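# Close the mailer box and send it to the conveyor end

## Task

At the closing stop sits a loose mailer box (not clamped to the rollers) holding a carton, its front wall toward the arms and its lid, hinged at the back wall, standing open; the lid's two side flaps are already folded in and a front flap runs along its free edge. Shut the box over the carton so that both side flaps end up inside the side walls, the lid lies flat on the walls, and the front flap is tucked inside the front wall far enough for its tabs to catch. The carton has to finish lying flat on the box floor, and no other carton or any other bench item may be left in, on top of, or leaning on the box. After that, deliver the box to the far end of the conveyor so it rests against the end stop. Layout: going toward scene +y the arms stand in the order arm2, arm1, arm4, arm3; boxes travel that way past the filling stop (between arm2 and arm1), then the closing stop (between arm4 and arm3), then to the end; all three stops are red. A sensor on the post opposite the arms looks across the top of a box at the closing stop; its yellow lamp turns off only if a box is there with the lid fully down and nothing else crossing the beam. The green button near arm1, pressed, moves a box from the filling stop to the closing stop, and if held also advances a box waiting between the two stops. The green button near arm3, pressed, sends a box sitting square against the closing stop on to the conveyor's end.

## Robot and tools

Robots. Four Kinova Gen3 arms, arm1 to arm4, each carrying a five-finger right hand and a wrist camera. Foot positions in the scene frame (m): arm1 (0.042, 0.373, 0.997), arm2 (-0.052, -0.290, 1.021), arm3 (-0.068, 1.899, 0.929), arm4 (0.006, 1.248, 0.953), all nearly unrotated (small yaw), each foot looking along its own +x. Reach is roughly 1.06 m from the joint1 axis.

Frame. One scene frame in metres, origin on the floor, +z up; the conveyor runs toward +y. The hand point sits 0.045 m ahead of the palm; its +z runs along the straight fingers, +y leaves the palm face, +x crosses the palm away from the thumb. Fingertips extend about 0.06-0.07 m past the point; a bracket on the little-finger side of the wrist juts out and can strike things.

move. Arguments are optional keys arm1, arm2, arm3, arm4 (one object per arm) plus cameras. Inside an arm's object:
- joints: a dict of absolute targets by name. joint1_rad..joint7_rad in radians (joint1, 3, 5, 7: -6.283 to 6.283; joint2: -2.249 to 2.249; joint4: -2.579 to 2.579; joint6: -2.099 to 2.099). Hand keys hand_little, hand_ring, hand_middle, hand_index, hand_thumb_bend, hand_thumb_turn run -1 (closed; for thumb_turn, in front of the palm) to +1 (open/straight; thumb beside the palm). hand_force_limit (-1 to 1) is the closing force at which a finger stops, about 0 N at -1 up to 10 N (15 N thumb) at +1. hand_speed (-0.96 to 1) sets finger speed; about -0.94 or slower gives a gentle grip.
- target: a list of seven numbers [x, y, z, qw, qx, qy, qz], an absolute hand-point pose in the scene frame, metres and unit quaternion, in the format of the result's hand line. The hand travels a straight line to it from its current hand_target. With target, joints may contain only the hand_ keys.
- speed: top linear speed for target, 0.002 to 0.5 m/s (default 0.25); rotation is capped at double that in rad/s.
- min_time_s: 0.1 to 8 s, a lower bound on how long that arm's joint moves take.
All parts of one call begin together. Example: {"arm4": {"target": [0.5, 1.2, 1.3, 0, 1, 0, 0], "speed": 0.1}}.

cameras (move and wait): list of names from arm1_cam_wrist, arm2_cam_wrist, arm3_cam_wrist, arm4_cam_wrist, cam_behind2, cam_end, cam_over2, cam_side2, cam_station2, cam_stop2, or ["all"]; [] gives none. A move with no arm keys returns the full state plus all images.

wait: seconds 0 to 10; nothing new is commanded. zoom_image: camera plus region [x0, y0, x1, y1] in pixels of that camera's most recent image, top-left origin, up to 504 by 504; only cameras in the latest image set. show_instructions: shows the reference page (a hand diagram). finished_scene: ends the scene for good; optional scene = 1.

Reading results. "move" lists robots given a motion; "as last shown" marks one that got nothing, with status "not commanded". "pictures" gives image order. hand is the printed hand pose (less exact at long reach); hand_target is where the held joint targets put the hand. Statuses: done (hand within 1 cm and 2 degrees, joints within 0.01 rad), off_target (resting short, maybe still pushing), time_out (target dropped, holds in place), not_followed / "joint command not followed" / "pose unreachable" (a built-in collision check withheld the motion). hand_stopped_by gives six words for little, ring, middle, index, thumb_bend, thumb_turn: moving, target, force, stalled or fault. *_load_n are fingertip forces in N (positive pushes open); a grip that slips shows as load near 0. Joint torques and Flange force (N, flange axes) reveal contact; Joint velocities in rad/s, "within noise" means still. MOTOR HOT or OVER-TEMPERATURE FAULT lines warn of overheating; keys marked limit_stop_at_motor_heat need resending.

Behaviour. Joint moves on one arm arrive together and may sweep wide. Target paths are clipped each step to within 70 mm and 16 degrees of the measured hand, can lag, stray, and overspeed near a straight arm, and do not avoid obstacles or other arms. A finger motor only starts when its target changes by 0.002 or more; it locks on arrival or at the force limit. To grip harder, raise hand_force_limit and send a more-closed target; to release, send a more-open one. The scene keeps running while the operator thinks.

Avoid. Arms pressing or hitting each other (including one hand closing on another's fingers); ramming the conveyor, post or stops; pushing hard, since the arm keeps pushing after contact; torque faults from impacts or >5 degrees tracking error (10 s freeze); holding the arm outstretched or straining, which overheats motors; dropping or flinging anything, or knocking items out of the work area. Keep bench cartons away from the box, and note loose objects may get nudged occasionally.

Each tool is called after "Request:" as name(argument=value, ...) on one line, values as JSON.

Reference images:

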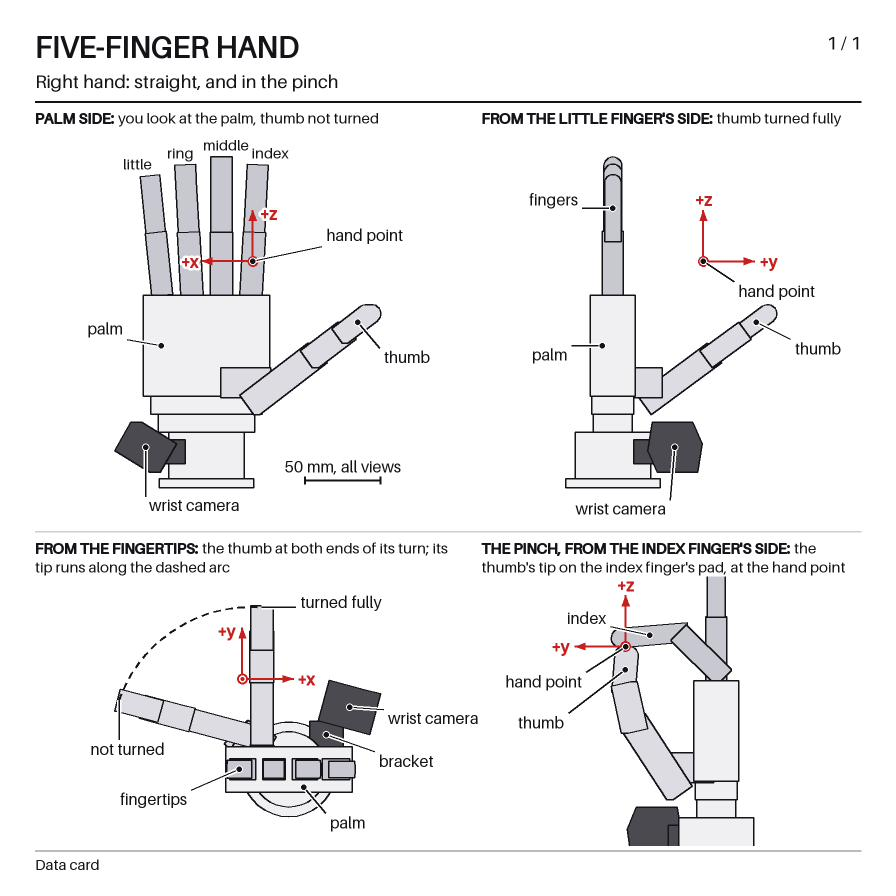

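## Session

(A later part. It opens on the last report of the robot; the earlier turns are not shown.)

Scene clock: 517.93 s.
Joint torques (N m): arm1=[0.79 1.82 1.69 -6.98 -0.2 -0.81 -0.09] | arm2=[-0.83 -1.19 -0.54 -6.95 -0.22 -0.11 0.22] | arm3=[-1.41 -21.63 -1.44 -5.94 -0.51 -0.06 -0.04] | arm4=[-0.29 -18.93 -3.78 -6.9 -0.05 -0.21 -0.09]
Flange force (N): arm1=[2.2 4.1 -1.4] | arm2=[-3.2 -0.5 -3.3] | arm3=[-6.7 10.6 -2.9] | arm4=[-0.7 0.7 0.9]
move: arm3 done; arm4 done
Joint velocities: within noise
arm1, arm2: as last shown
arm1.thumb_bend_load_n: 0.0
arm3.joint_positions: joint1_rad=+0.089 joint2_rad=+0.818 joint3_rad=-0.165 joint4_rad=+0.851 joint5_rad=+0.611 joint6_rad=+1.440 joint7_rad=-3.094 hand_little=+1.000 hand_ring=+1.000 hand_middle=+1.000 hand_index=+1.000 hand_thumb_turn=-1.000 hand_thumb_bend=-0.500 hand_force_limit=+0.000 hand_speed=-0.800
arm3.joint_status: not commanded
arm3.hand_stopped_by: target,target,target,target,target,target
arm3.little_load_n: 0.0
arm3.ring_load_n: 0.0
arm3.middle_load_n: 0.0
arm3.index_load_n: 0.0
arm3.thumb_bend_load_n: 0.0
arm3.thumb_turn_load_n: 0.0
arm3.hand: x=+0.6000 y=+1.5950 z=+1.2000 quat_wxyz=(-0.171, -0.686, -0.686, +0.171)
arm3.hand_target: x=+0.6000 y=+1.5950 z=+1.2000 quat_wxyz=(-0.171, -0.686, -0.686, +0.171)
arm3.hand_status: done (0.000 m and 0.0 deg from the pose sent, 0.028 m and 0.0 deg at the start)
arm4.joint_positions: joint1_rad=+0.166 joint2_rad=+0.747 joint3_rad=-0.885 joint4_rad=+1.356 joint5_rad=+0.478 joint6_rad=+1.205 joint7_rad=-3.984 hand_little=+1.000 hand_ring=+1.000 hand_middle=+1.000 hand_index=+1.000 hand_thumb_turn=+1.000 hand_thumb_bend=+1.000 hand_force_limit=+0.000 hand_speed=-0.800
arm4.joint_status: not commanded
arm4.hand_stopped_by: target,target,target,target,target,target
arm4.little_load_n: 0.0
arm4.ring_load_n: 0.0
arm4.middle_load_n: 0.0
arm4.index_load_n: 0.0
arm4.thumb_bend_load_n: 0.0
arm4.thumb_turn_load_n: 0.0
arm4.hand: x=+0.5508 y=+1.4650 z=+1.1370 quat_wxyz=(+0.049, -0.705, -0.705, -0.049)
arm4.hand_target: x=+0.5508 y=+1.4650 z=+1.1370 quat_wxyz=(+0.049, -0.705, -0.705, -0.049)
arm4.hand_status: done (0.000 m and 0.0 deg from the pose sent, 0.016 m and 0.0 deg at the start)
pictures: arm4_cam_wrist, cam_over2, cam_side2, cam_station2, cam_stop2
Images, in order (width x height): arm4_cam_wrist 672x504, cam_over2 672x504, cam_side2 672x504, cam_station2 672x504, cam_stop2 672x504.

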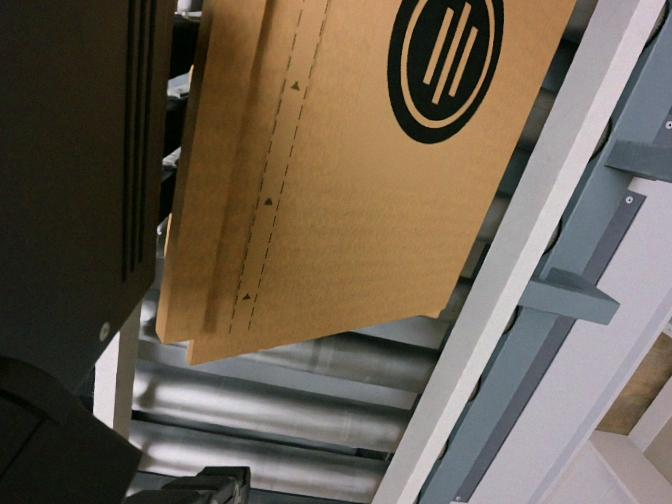

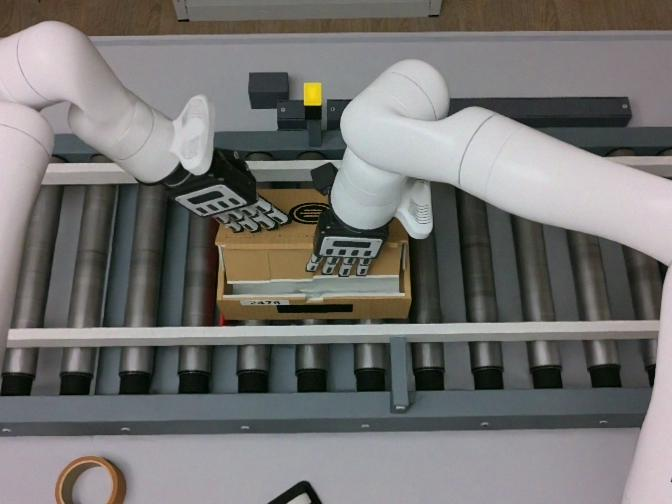

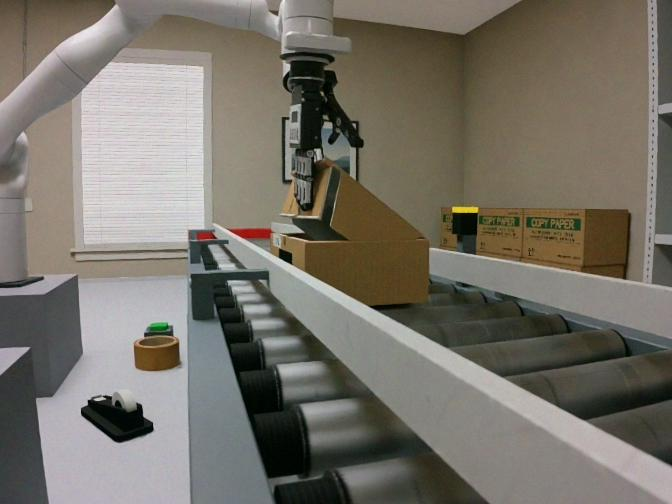

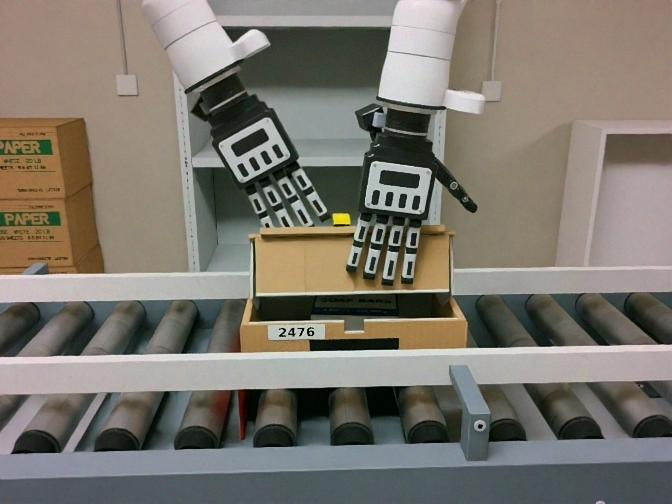

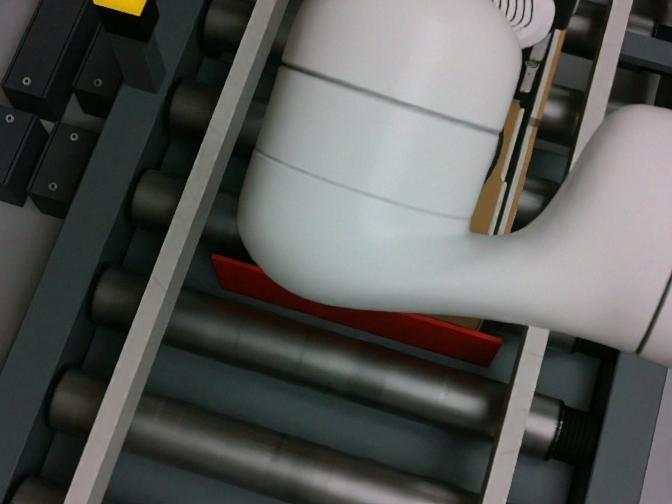

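Request:
move(arm4={"target": [0.5455, 1.465, 1.122, -0.0493, 0.7054, 0.7054, 0.0493], "speed": 0.05}, arm3={"target": [0.590, 1.595, 1.187, 0.1711, 0.6861, 0.6861, -0.1711], "speed": 0.05})

Request:
move(arm4={"target": [0.5402, 1.465, 1.107, -0.0493, 0.7054, 0.7054, 0.0493], "speed": 0.05}, arm3={"target": [0.582, 1.595, 1.1757, 0.1711, 0.6861, 0.6861, -0.1711], "speed": 0.05}, cameras=["cam_side2", "cam_over2", "cam_station2"])

Request:
zoom_image(camera="cam_side2", region=[220, 70, 460, 310])

Request:
zoom_image(camera="cam_over2", region=[190, 180, 440, 340])

Request:
zoom_image(camera="cam_station2", region=[220, 180, 490, 380])

Scene clock: 544.13 s.
Joint torques (N m): arm1=[0.8 1.8 1.65 -7 -0.2 -0.83 -0.11] | arm2=[-0.87 -1.15 -0.53 -6.93 -0.24 -0.13 0.27] | arm3=[-0.61 -20.73 -0.95 -4.86 -0.49 1.05 0.08] | arm4=[-0.12 -19.19 -3.8 -7.94 0.21 -0.87 -0.14]
Flange force (N): arm1=[2.1 4.0 -1.4] | arm2=[-3.1 -0.4 -3.4] | arm3=[-6.0 11.5 -2.4] | arm4=[-1.7 -1.6 1.2]
move: arm3 done; arm4 done
Joint velocities: within noise
arm1, arm2: as last shown
arm1.little_load_n: 0.5
arm2.ring_load_n: 0.5
arm3.joint_positions: joint1_rad=+0.098 joint2_rad=+0.794 joint3_rad=-0.165 joint4_rad=+0.940 joint5_rad=+0.615 joint6_rad=+1.384 joint7_rad=-3.127 hand_little=+1.000 hand_ring=+1.000 hand_middle=+1.000 hand_index=+1.000 hand_thumb_turn=-1.000 hand_thumb_bend=-0.500 hand_force_limit=+0.000 hand_speed=-0.800
arm3.joint_status: not commanded
arm3.hand_stopped_by: target,target,target,target,target,target
arm3.little_load_n: -5.0
arm3.ring_load_n: 0.0
arm3.middle_load_n: 0.0
arm3.index_load_n: 0.0
arm3.thumb_bend_load_n: 0.0
arm3.thumb_turn_load_n: 0.0
arm3.hand: x=+0.5900 y=+1.5950 z=+1.1870 quat_wxyz=(-0.171, -0.686, -0.686, +0.171)
arm3.hand_target: x=+0.5900 y=+1.5950 z=+1.1870 quat_wxyz=(-0.171, -0.686, -0.686, +0.171)
arm3.hand_status: done (0.000 m and 0.0 deg from the pose sent, 0.016 m and 0.0 deg at the start)
arm4.joint_positions: joint1_rad=+0.168 joint2_rad=+0.753 joint3_rad=-0.880 joint4_rad=+1.400 joint5_rad=+0.488 joint6_rad=+1.159 joint7_rad=-4.000 hand_little=+1.000 hand_ring=+1.000 hand_middle=+1.000 hand_index=+1.000 hand_thumb_turn=+1.000 hand_thumb_bend=+1.000 hand_force_limit=+0.000 hand_speed=-0.800
arm4.joint_status: not commanded
arm4.hand_stopped_by: target,target,target,target,target,target
arm4.little_load_n: 0.0
arm4.ring_load_n: 0.0
arm4.middle_load_n: 0.0
arm4.index_load_n: 0.0
arm4.thumb_bend_load_n: 0.0
arm4.thumb_turn_load_n: 0.0
arm4.hand: x=+0.5455 y=+1.4650 z=+1.1220 quat_wxyz=(+0.049, -0.705, -0.705, -0.049)
arm4.hand_target: x=+0.5455 y=+1.4650 z=+1.1220 quat_wxyz=(+0.049, -0.705, -0.705, -0.049)
arm4.hand_status: done (0.000 m and 0.0 deg from the pose sent, 0.016 m and 0.0 deg at the start)
pictures: none

Scene clock: 545.10 s.
Joint torques (N m): arm1=[0.75 1.81 1.64 -6.99 -0.19 -0.79 -0.1] | arm2=[-0.8 -1.21 -0.58 -6.94 -0.25 -0.11 0.26] | arm3=[-0.02 -15.22 -1.21 -0.07 -1.92 3.37 0.34] | arm4=[-0.69 -15.97 -2.96 -7.46 0.59 -1.8 -0.25]
Flange force (N): arm1=[2.1 4.0 -1.2] | arm2=[-3.3 -0.6 -3.4] | arm3=[-10.4 16.3 -7.3] | arm4=[-3.7 -4.7 -6.6]
move: arm3 done; arm4 done
Joint velocities: within noise
arm1, arm2: as last shown
arm1.little_load_n: 0.0
arm2.ring_load_n: 0.0
arm3.joint_positions: joint1_rad=+0.104 joint2_rad=+0.779 joint3_rad=-0.165 joint4_rad=+1.008 joint5_rad=+0.619 joint6_rad=+1.339 joint7_rad=-3.154 hand_little=+0.999 hand_ring=+1.000 hand_middle=+1.000 hand_index=+1.000 hand_thumb_turn=-1.000 hand_thumb_bend=-0.500 hand_force_limit=+0.000 hand_speed=-0.800
arm3.joint_status: not commanded
arm3.hand_stopped_by: target,target,target,target,target,target
arm3.little_load_n: -15.0
arm3.ring_load_n: 0.0
arm3.middle_load_n: 0.0
arm3.index_load_n: 0.0
arm3.thumb_bend_load_n: 0.0
arm3.thumb_turn_load_n: 0.0
arm3.hand: x=+0.5820 y=+1.5950 z=+1.1758 quat_wxyz=(-0.171, -0.686, -0.686, +0.171)
arm3.hand_target: x=+0.5820 y=+1.5950 z=+1.1757 quat_wxyz=(-0.171, -0.686, -0.686, +0.171)
arm3.hand_status: done (0.000 m and 0.0 deg from the pose sent, 0.014 m and 0.0 deg at the start)
arm4.joint_positions: joint1_rad=+0.169 joint2_rad=+0.761 joint3_rad=-0.873 joint4_rad=+1.443 joint5_rad=+0.500 joint6_rad=+1.114 joint7_rad=-4.017 hand_little=+1.000 hand_ring=+1.000 hand_middle=+1.000 hand_index=+1.000 hand_thumb_turn=+1.000 hand_thumb_bend=+1.000 hand_force_limit=+0.000 hand_speed=-0.800
arm4.joint_status: not commanded
arm4.hand_stopped_by: target,target,target,target,target,target
arm4.little_load_n: 0.0
arm4.ring_load_n: 0.0
arm4.middle_load_n: 0.0
arm4.index_load_n: 0.0
arm4.thumb_bend_load_n: 0.0
arm4.thumb_turn_load_n: 0.0
arm4.hand: x=+0.5402 y=+1.4650 z=+1.1070 quat_wxyz=(+0.049, -0.705, -0.705, -0.049)
arm4.hand_target: x=+0.5402 y=+1.4650 z=+1.1070 quat_wxyz=(+0.049, -0.705, -0.705, -0.049)
arm4.hand_status: done (0.000 m and 0.0 deg from the pose sent, 0.016 m and 0.0 deg at the start)
pictures: cam_over2, cam_side2, cam_station2
Images, in order (width x height): cam_over2 672x504, cam_side2 672x504, cam_station2 672x504.

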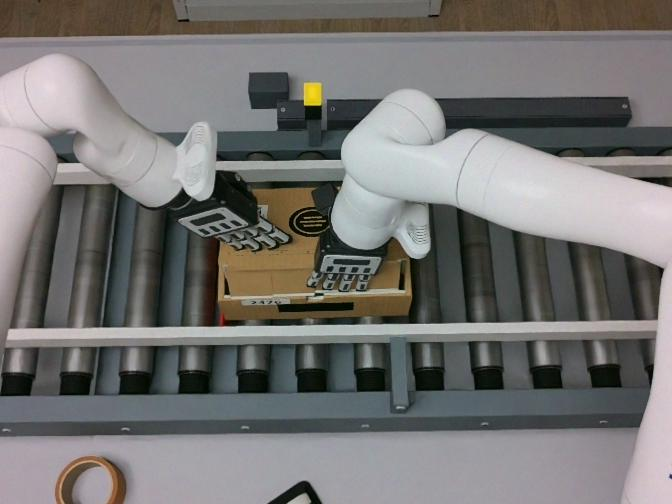

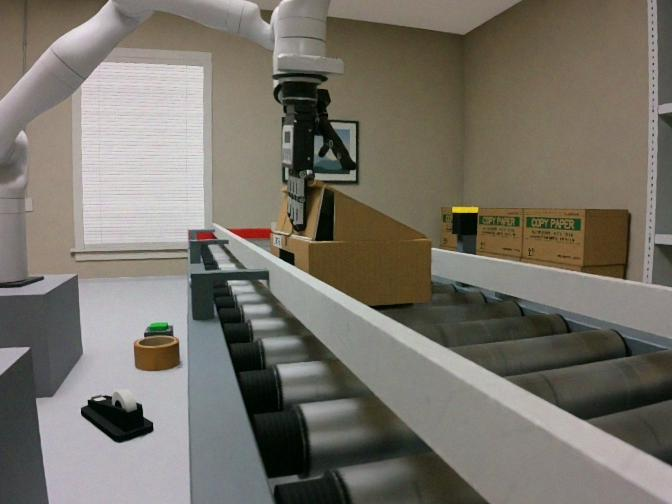

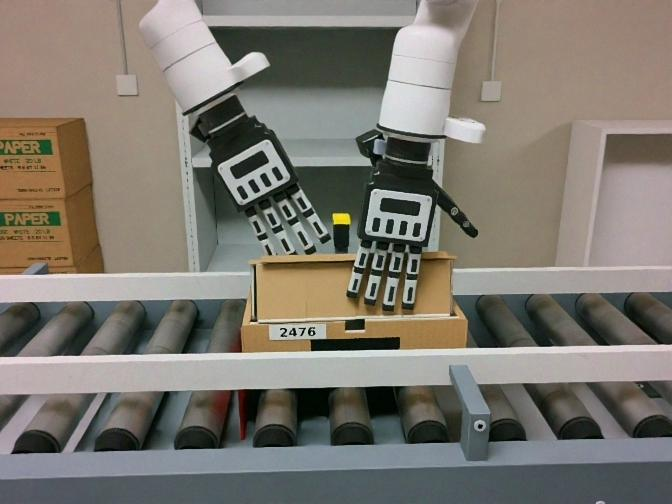

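Scaled by 2.100 from the camera's image (finer frame: 960x720).

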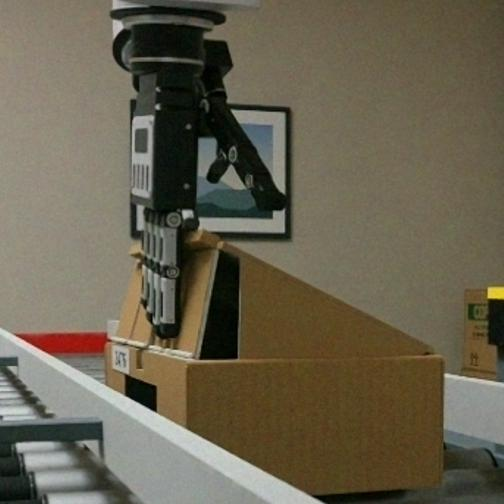

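Scaled by 2.016 from the camera's image (finer frame: 960x720).

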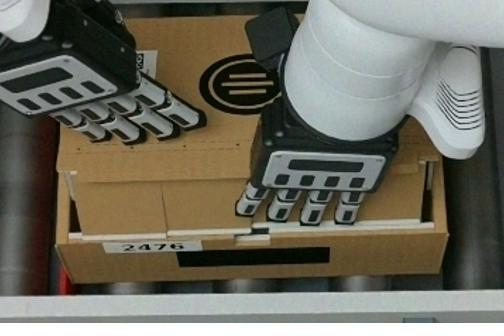

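Scaled by 1.867 from the camera's image (finer frame: 960x720).

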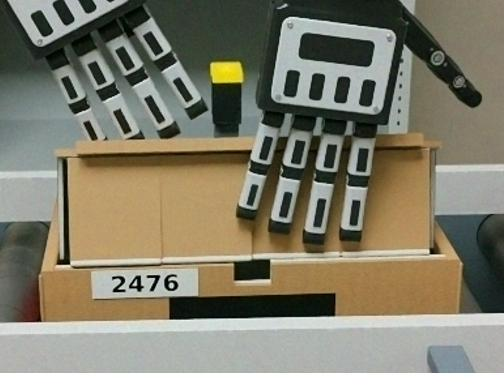

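Request:
move(arm3={"target": [0.590, 1.595, 1.192, 0.1711, 0.6861, 0.6861, -0.1711], "speed": 0.05}, cameras=["cam_side2", "cam_over2"])

Request:
zoom_image(camera="cam_side2", region=[220, 70, 460, 310])

Request:
zoom_image(camera="cam_over2", region=[190, 180, 440, 340])

Scene clock: 584.73 s.
Joint torques (N m): arm1=[0.76 1.84 1.73 -6.98 -0.17 -0.81 -0.11] | arm2=[-0.84 -1.17 -0.57 -6.92 -0.23 -0.12 0.26] | arm3=[0.04 -23.74 -0.02 -7.43 0.77 -0.07 -0.04] | arm4=[-0.92 -18.6 -4.42 -7.32 -0.13 -0.95 -0.12]
Flange force (N): arm1=[2.3 4.2 -1.3] | arm2=[-3.2 -0.5 -3.5] | arm3=[-2.2 9.1 -0.1] | arm4=[-2.7 -0.5 0.1]
move: arm3 done
Joint velocities: within noise
arm1, arm2, arm4: as last shown
arm1.thumb_turn_load_n: -0.5
arm2.thumb_turn_load_n: -0.5
arm3.joint_positions: joint1_rad=+0.097 joint2_rad=+0.792 joint3_rad=-0.166 joint4_rad=+0.929 joint5_rad=+0.613 joint6_rad=+1.396 joint7_rad=-3.120 hand_little=+1.000 hand_ring=+1.000 hand_middle=+1.000 hand_index=+1.000 hand_thumb_turn=-1.000 hand_thumb_bend=-0.500 hand_force_limit=+0.000 hand_speed=-0.800
arm3.joint_status: not commanded
arm3.hand_stopped_by: target,target,target,target,target,target
arm3.little_load_n: 0.0
arm3.ring_load_n: 0.0
arm3.middle_load_n: 0.0
arm3.index_load_n: 0.0
arm3.thumb_bend_load_n: 0.0
arm3.thumb_turn_load_n: 0.0
arm3.hand: x=+0.5900 y=+1.5950 z=+1.1920 quat_wxyz=(-0.171, -0.686, -0.686, +0.171)
arm3.hand_target: x=+0.5900 y=+1.5950 z=+1.1920 quat_wxyz=(-0.171, -0.686, -0.686, +0.171)
arm3.hand_status: done (0.000 m and 0.0 deg from the pose sent, 0.018 m and 0.0 deg at the start)
arm4.little_load_n: -0.5
pictures: cam_over2, cam_side2
Images, in order (width x height): cam_over2 672x504, cam_side2 672x504.

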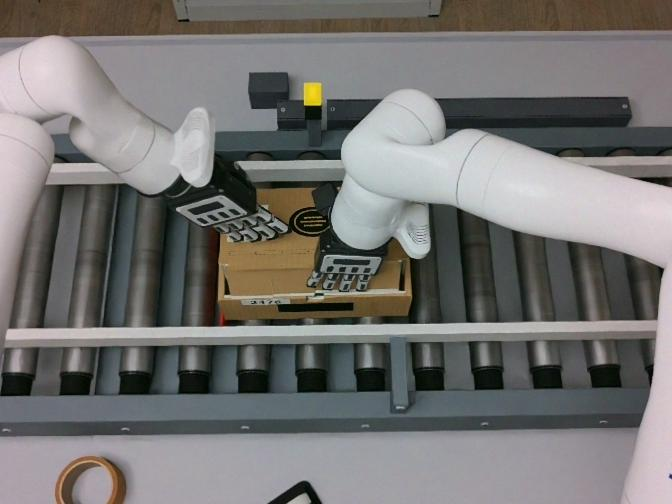

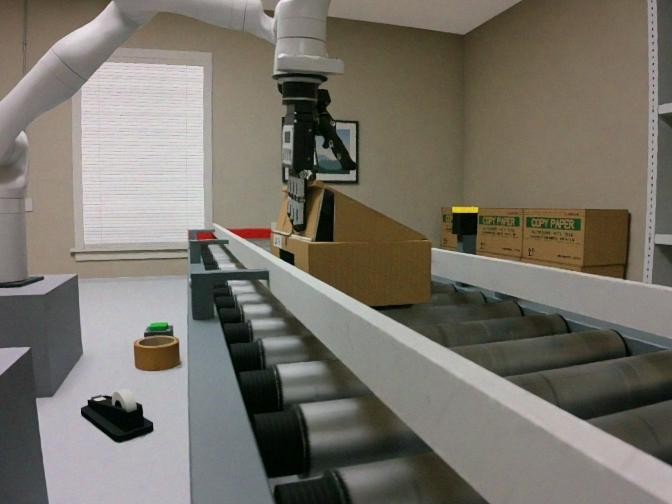

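Scaled by 2.100 from the camera's image (finer frame: 960x720).

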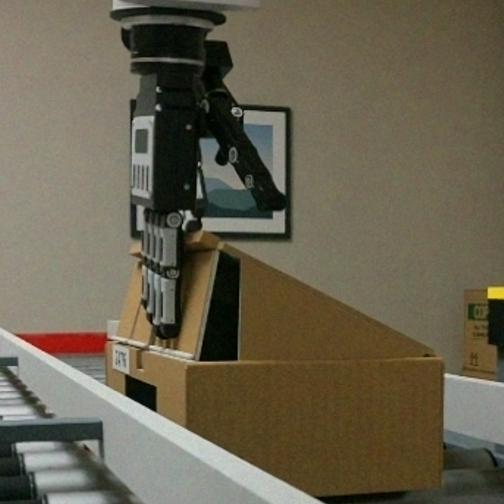

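Scaled by 2.016 from the camera's image (finer frame: 960x720).

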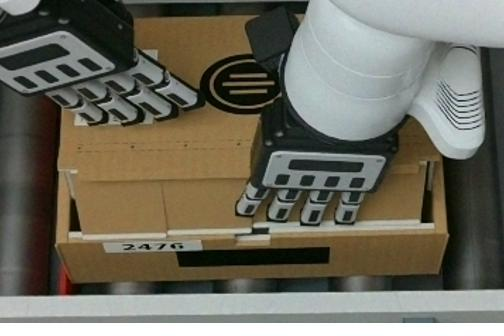

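Request:
move(arm4={"target": [0.532, 1.475, 1.112, 0.0124, 0.6984, 0.7070, 0.1106], "speed": 0.05}, cameras=["cam_side2", "cam_over2", "cam_station2"])

Request:
zoom_image(camera="cam_side2", region=[220, 70, 460, 310])

Request:
zoom_image(camera="cam_over2", region=[190, 180, 440, 340])

Request:
zoom_image(camera="cam_station2", region=[220, 180, 490, 380])

Scene clock: 603.93 s.
Joint torques (N m): arm1=[0.78 1.81 1.6 -6.96 -0.24 -0.82 -0.08] | arm2=[-0.84 -1.12 -0.5 -6.89 -0.21 -0.1 0.25] | arm3=[0.06 -23.77 0.01 -7.42 0.81 -0.11 -0.04] | arm4=[-0.91 -16.67 -3.62 -6.75 0.06 -0.62 -0.03]
Flange force (N): arm1=[2.0 3.9 -1.5] | arm2=[-3.1 -0.3 -3.5] | arm3=[-2.2 9.3 -0.2] | arm4=[-2.0 0.9 0.0]
move: arm4 done
Joint velocities: within noise
arm1.joint_positions: joint1_rad=+0.188 joint2_rad=-0.497 joint3_rad=-0.064 joint4_rad=+1.452 joint5_rad=-0.081 joint6_rad=+1.952 joint7_rad=-2.148 hand_little=+1.000 hand_ring=+1.000 hand_middle=+1.000 hand_index=+1.000 hand_thumb_turn=+1.000 hand_thumb_bend=+1.000 hand_force_limit=+0.000 hand_speed=-0.800
arm1.joint_status: not commanded
arm1.hand_stopped_by: target,target,target,target,target,target
arm1.little_load_n: 0.0
arm1.ring_load_n: 0.0
arm1.middle_load_n: 0.0
arm1.index_load_n: 0.0
arm1.thumb_bend_load_n: 0.0
arm1.thumb_turn_load_n: 0.0
arm1.hand: x=+0.2339 y=+0.3901 z=+1.5338 quat_wxyz=(-0.103, -0.305, -0.945, -0.055)
arm1.hand_target: x=+0.2339 y=+0.3901 z=+1.5338 quat_wxyz=(-0.103, -0.305, -0.945, -0.055)
arm1.hand_status: not commanded
arm2.joint_positions: joint1_rad=+0.239 joint2_rad=-0.396 joint3_rad=-0.058 joint4_rad=+1.564 joint5_rad=-0.065 joint6_rad=+1.956 joint7_rad=-1.827 hand_little=+1.000 hand_ring=+1.000 hand_middle=+1.000 hand_index=+1.000 hand_thumb_turn=+1.000 hand_thumb_bend=+1.000 hand_force_limit=+0.000 hand_speed=-0.800
arm2.joint_status: not commanded
arm2.hand_stopped_by: target,target,target,target,target,target
arm2.little_load_n: 0.0
arm2.ring_load_n: 0.0
arm2.middle_load_n: 0.0
arm2.index_load_n: 0.0
arm2.thumb_bend_load_n: 0.0
arm2.thumb_turn_load_n: 0.0
arm2.hand: x=+0.1278 y=-0.2881 z=+1.4988 quat_wxyz=(-0.012, -0.254, -0.967, -0.017)
arm2.hand_target: x=+0.1278 y=-0.2881 z=+1.4988 quat_wxyz=(-0.012, -0.254, -0.967, -0.017)
arm2.hand_status: not commanded
arm3: as last shown
arm3.index_load_n: -0.5
arm4.joint_positions: joint1_rad=+0.128 joint2_rad=+0.652 joint3_rad=-0.828 joint4_rad=+1.656 joint5_rad=+0.619 joint6_rad=+0.870 joint7_rad=-4.175 hand_little=+1.000 hand_ring=+1.000 hand_middle=+1.000 hand_index=+1.000 hand_thumb_turn=+1.000 hand_thumb_bend=+1.000 hand_force_limit=+0.000 hand_speed=-0.800
arm4.joint_status: not commanded
arm4.hand_stopped_by: target,target,target,target,target,target
arm4.little_load_n: 0.0
arm4.ring_load_n: 0.0
arm4.middle_load_n: 0.0
arm4.index_load_n: 0.0
arm4.thumb_bend_load_n: 0.0
arm4.thumb_turn_load_n: 0.0
arm4.hand: x=+0.5320 y=+1.4750 z=+1.1120 quat_wxyz=(-0.012, -0.698, -0.707, -0.111)
arm4.hand_target: x=+0.5320 y=+1.4750 z=+1.1120 quat_wxyz=(-0.012, -0.698, -0.707, -0.111)
arm4.hand_status: done (0.000 m and 0.0 deg from the pose sent, 0.014 m and 10.0 deg at the start)
pictures: cam_over2, cam_side2, cam_station2
Images, in order (width x height): cam_over2 672x504, cam_side2 672x504, cam_station2 672x504.

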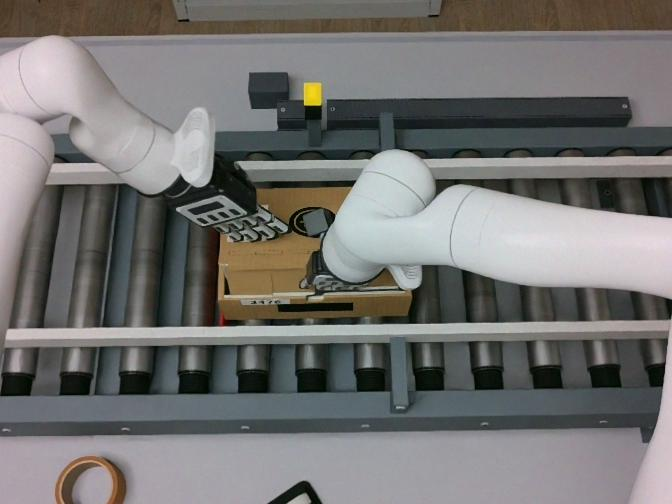

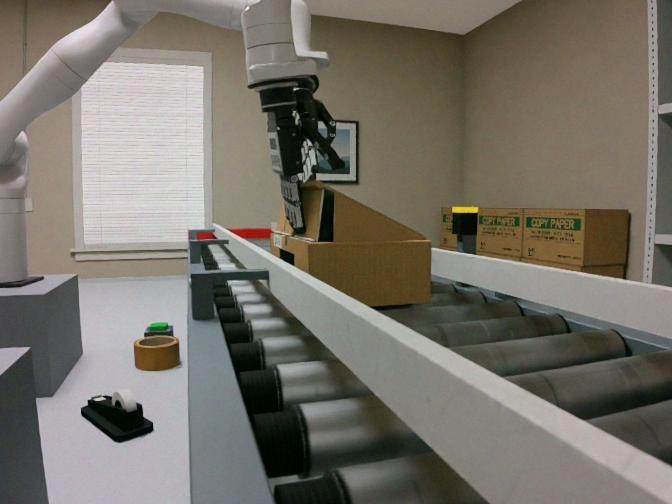

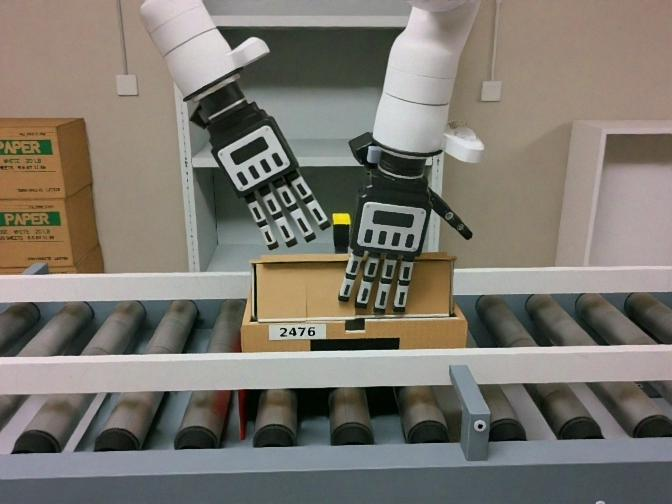

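Scaled by 2.100 from the camera's image (finer frame: 960x720).

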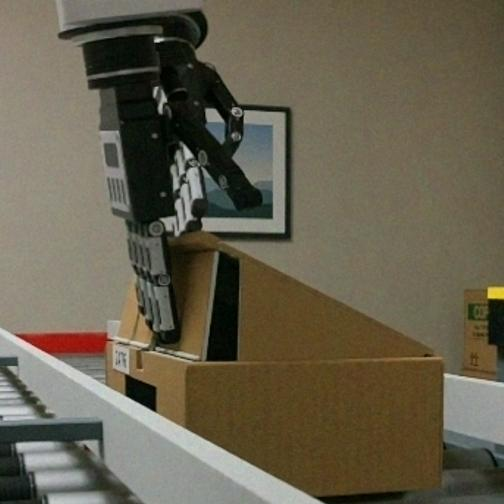

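Scaled by 2.016 from the camera's image (finer frame: 960x720).

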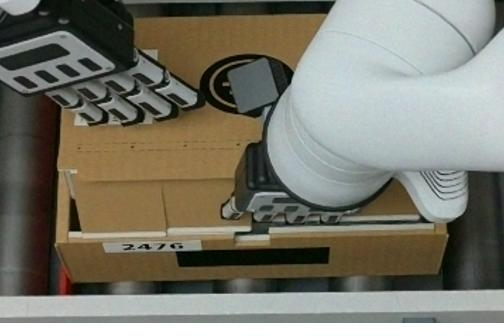

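Scaled by 1.867 from the camera's image (finer frame: 960x720).

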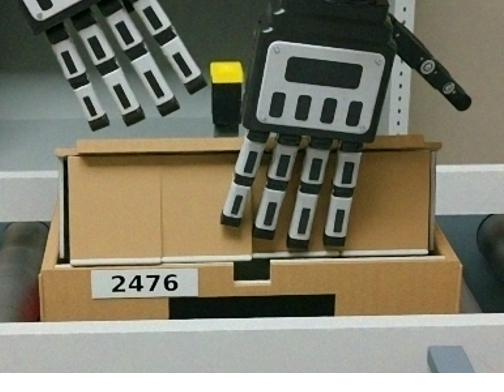

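Request:
zoom_image(camera="cam_station2", region=[240, 290, 340, 350])

Request:
zoom_image(camera="cam_over2", region=[210, 250, 310, 330])

Request:
zoom_image(camera="cam_station2", region=[380, 290, 480, 350])

Scaled by 5.040 from the camera's image (finer frame: 960x720).

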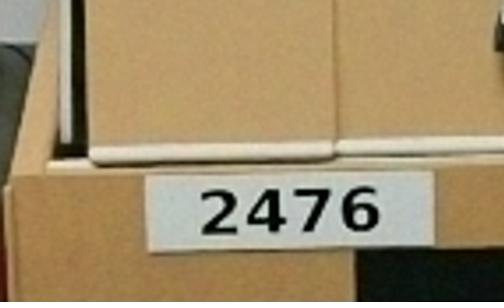

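Scaled by 5.040 from the camera's image (finer frame: 960x720).

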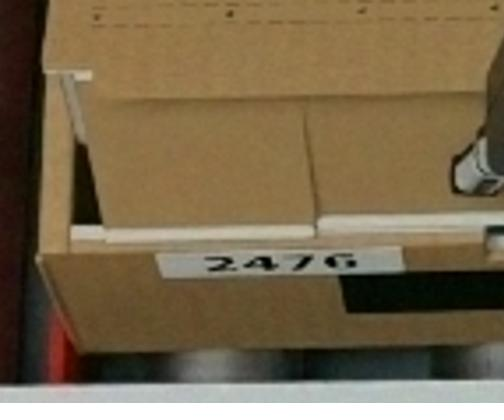

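Scaled by 5.040 from the camera's image (finer frame: 960x720).

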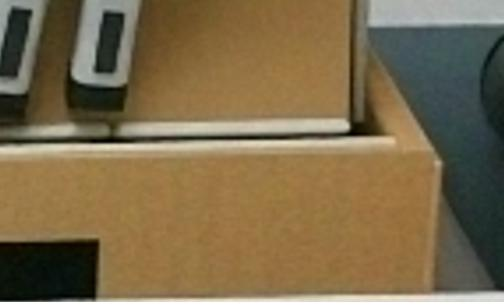

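Request:
move(arm3={"target": [0.60, 1.61, 1.215, 0.1711, 0.6861, 0.6861, -0.1711], "speed": 0.1}, arm4={"target": [0.5335, 1.49, 1.113, 0.0432, 0.6929, 0.7058, 0.1410], "speed": 0.05})

Request:
move(arm4={"target": [0.5375, 1.492, 1.1115, 0.0432, 0.6929, 0.7058, 0.1410], "speed": 0.05}, cameras=["cam_side2", "cam_over2", "cam_station2", "cam_stop2"])

Request:
zoom_image(camera="cam_side2", region=[220, 70, 460, 310])

Request:
zoom_image(camera="cam_over2", region=[190, 180, 440, 340])

Request:
zoom_image(camera="cam_station2", region=[230, 220, 350, 350])

Request:
zoom_image(camera="cam_station2", region=[380, 290, 480, 350])

Scene clock: 657.63 s.
Joint torques (N m): arm1=[0.73 1.79 1.64 -7.02 -0.18 -0.78 -0.11] | arm2=[-0.79 -1.13 -0.51 -6.9 -0.25 -0.09 0.26] | arm3=[0.07 -23.96 0.06 -7.56 0.82 -0.08 -0.03] | arm4=[-14.35 -7.98 -14.84 -7.72 -3.17 -8.32 0.21]
Flange force (N): arm1=[2.1 4.0 -1.1] | arm2=[-3.1 -0.4 -3.4] | arm3=[-2.2 9.5 -0.6] | arm4=[-27.6 4.1 -20.1]
move: arm3 done; arm4 done
Joint velocities: within noise
arm1, arm2: as last shown
arm1.thumb_bend_load_n: -0.5
arm3.joint_positions: joint1_rad=+0.064 joint2_rad=+0.805 joint3_rad=-0.165 joint4_rad=+0.829 joint5_rad=+0.609 joint6_rad=+1.482 joint7_rad=-3.098 hand_little=+1.000 hand_ring=+1.000 hand_middle=+1.000 hand_index=+1.000 hand_thumb_turn=-1.000 hand_thumb_bend=-0.500 hand_force_limit=+0.000 hand_speed=-0.800
arm3.joint_status: not commanded
arm3.hand_stopped_by: target,target,target,target,target,target
arm3.little_load_n: 0.0
arm3.ring_load_n: 0.0
arm3.middle_load_n: 0.0
arm3.index_load_n: 0.0
arm3.thumb_bend_load_n: 0.0
arm3.thumb_turn_load_n: 0.0
arm3.hand: x=+0.6000 y=+1.6100 z=+1.2150 quat_wxyz=(-0.171, -0.686, -0.686, +0.171)
arm3.hand_target: x=+0.6000 y=+1.6100 z=+1.2150 quat_wxyz=(-0.171, -0.686, -0.686, +0.171)
arm3.hand_status: done (0.000 m and 0.0 deg from the pose sent, 0.029 m and 0.0 deg at the start)
arm4.joint_positions: joint1_rad=+0.053 joint2_rad=+0.621 joint3_rad=-0.770 joint4_rad=+1.722 joint5_rad=+0.712 joint6_rad=+0.768 joint7_rad=-4.296 hand_little=+1.000 hand_ring=+0.999 hand_middle=+1.000 hand_index=+1.000 hand_thumb_turn=+1.000 hand_thumb_bend=+1.000 hand_force_limit=+0.000 hand_speed=-0.800
arm4.joint_status: not commanded
arm4.hand_stopped_by: target,target,target,target,target,target
arm4.little_load_n: 0.0
arm4.ring_load_n: -11.0
arm4.middle_load_n: 0.0
arm4.index_load_n: 0.0
arm4.thumb_bend_load_n: 0.0
arm4.thumb_turn_load_n: 0.0
arm4.hand: x=+0.5335 y=+1.4900 z=+1.1130 quat_wxyz=(-0.043, -0.693, -0.706, -0.141)
arm4.hand_target: x=+0.5335 y=+1.4900 z=+1.1130 quat_wxyz=(-0.043, -0.693, -0.706, -0.141)
arm4.hand_status: done (0.000 m and 0.0 deg from the pose sent, 0.015 m and 5.0 deg at the start)
pictures: none

Scene clock: 658.60 s.
Joint torques (N m): arm1=[0.7 1.77 1.65 -6.95 -0.21 -0.83 -0.12] | arm2=[-0.86 -1.15 -0.54 -6.94 -0.24 -0.11 0.3] | arm3=[0.02 -24.02 0.08 -7.43 0.82 -0.11 -0.04] | arm4=[-17.38 -4.32 -16.69 -7.72 -3.61 -10.29 0.23]
Flange force (N): arm1=[2.0 4.1 -1.6] | arm2=[-3.1 -0.3 -3.3] | arm3=[-2.6 10.5 -0.9] | arm4=[-34.0 3.5 -30.1]
move: arm4 done
Joint velocities: within noise
arm1, arm2, arm3: as last shown
arm1.thumb_bend_load_n: 0.0
arm3.thumb_turn_load_n: -0.5
arm4.joint_positions: joint1_rad=+0.048 joint2_rad=+0.631 joint3_rad=-0.767 joint4_rad=+1.708 joint5_rad=+0.716 joint6_rad=+0.772 joint7_rad=-4.293 hand_little=+1.000 hand_ring=+0.999 hand_middle=+1.000 hand_index=+1.000 hand_thumb_turn=+1.000 hand_thumb_bend=+1.000 hand_force_limit=+0.000 hand_speed=-0.800
arm4.joint_status: not commanded
arm4.hand_stopped_by: target,target,target,target,target,target
arm4.little_load_n: 0.0
arm4.ring_load_n: -14.0
arm4.middle_load_n: 0.5
arm4.index_load_n: 0.0
arm4.thumb_bend_load_n: 0.0
arm4.thumb_turn_load_n: 0.0
arm4.hand: x=+0.5375 y=+1.4920 z=+1.1115 quat_wxyz=(-0.043, -0.693, -0.706, -0.141)
arm4.hand_target: x=+0.5375 y=+1.4920 z=+1.1115 quat_wxyz=(-0.043, -0.693, -0.706, -0.141)
arm4.hand_status: done (0.000 m and 0.0 deg from the pose sent, 0.005 m and 0.0 deg at the start)
pictures: cam_over2, cam_side2, cam_station2, cam_stop2
Images, in order (width x height): cam_over2 672x504, cam_side2 672x504, cam_station2 672x504, cam_stop2 672x504.

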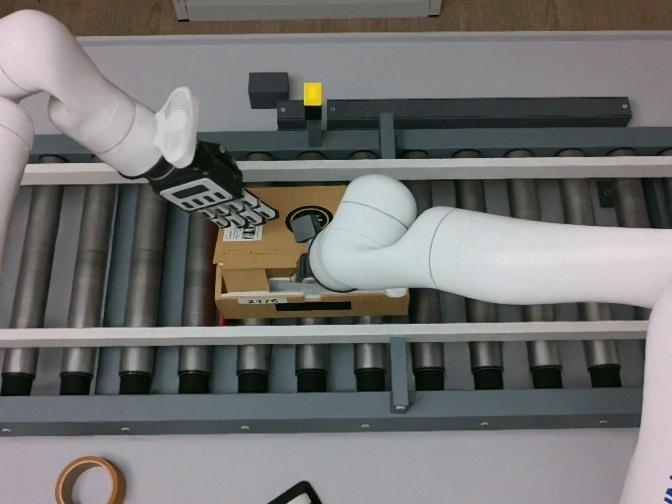

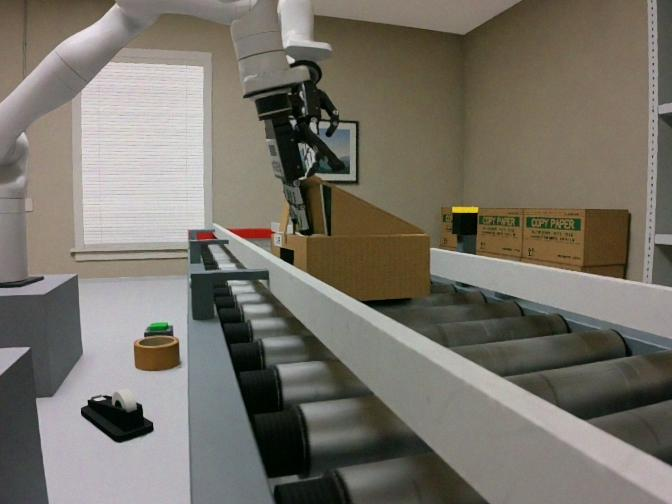

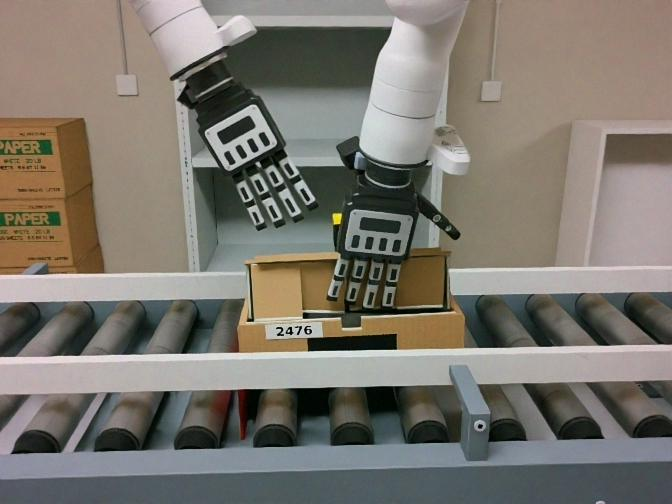

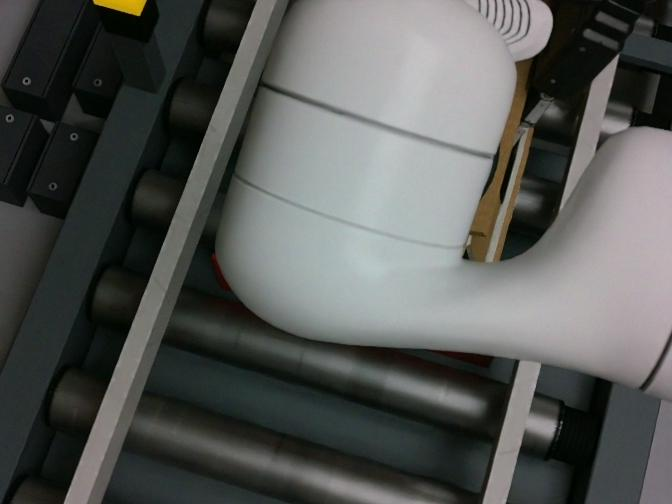

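Scaled by 2.100 from the camera's image (finer frame: 960x720).

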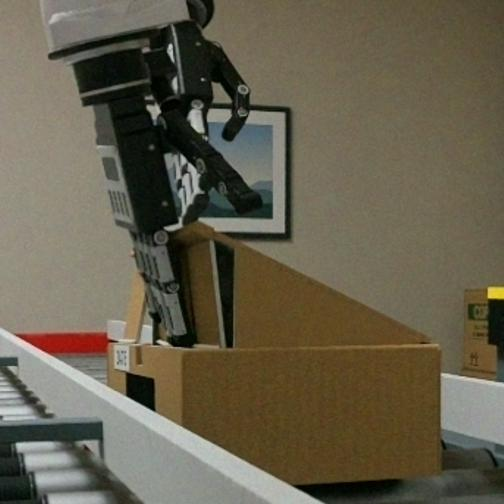

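Scaled by 2.016 from the camera's image (finer frame: 960x720).

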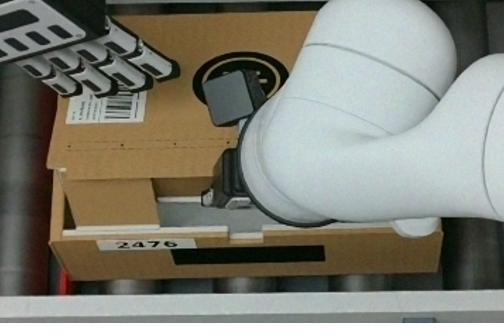

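Scaled by 3.877 from the camera's image (finer frame: 960x720).

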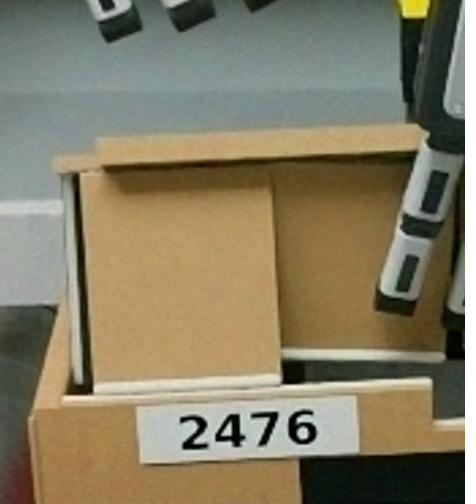

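Scaled by 5.040 from the camera's image (finer frame: 960x720).

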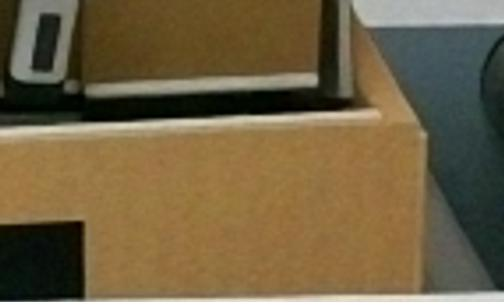

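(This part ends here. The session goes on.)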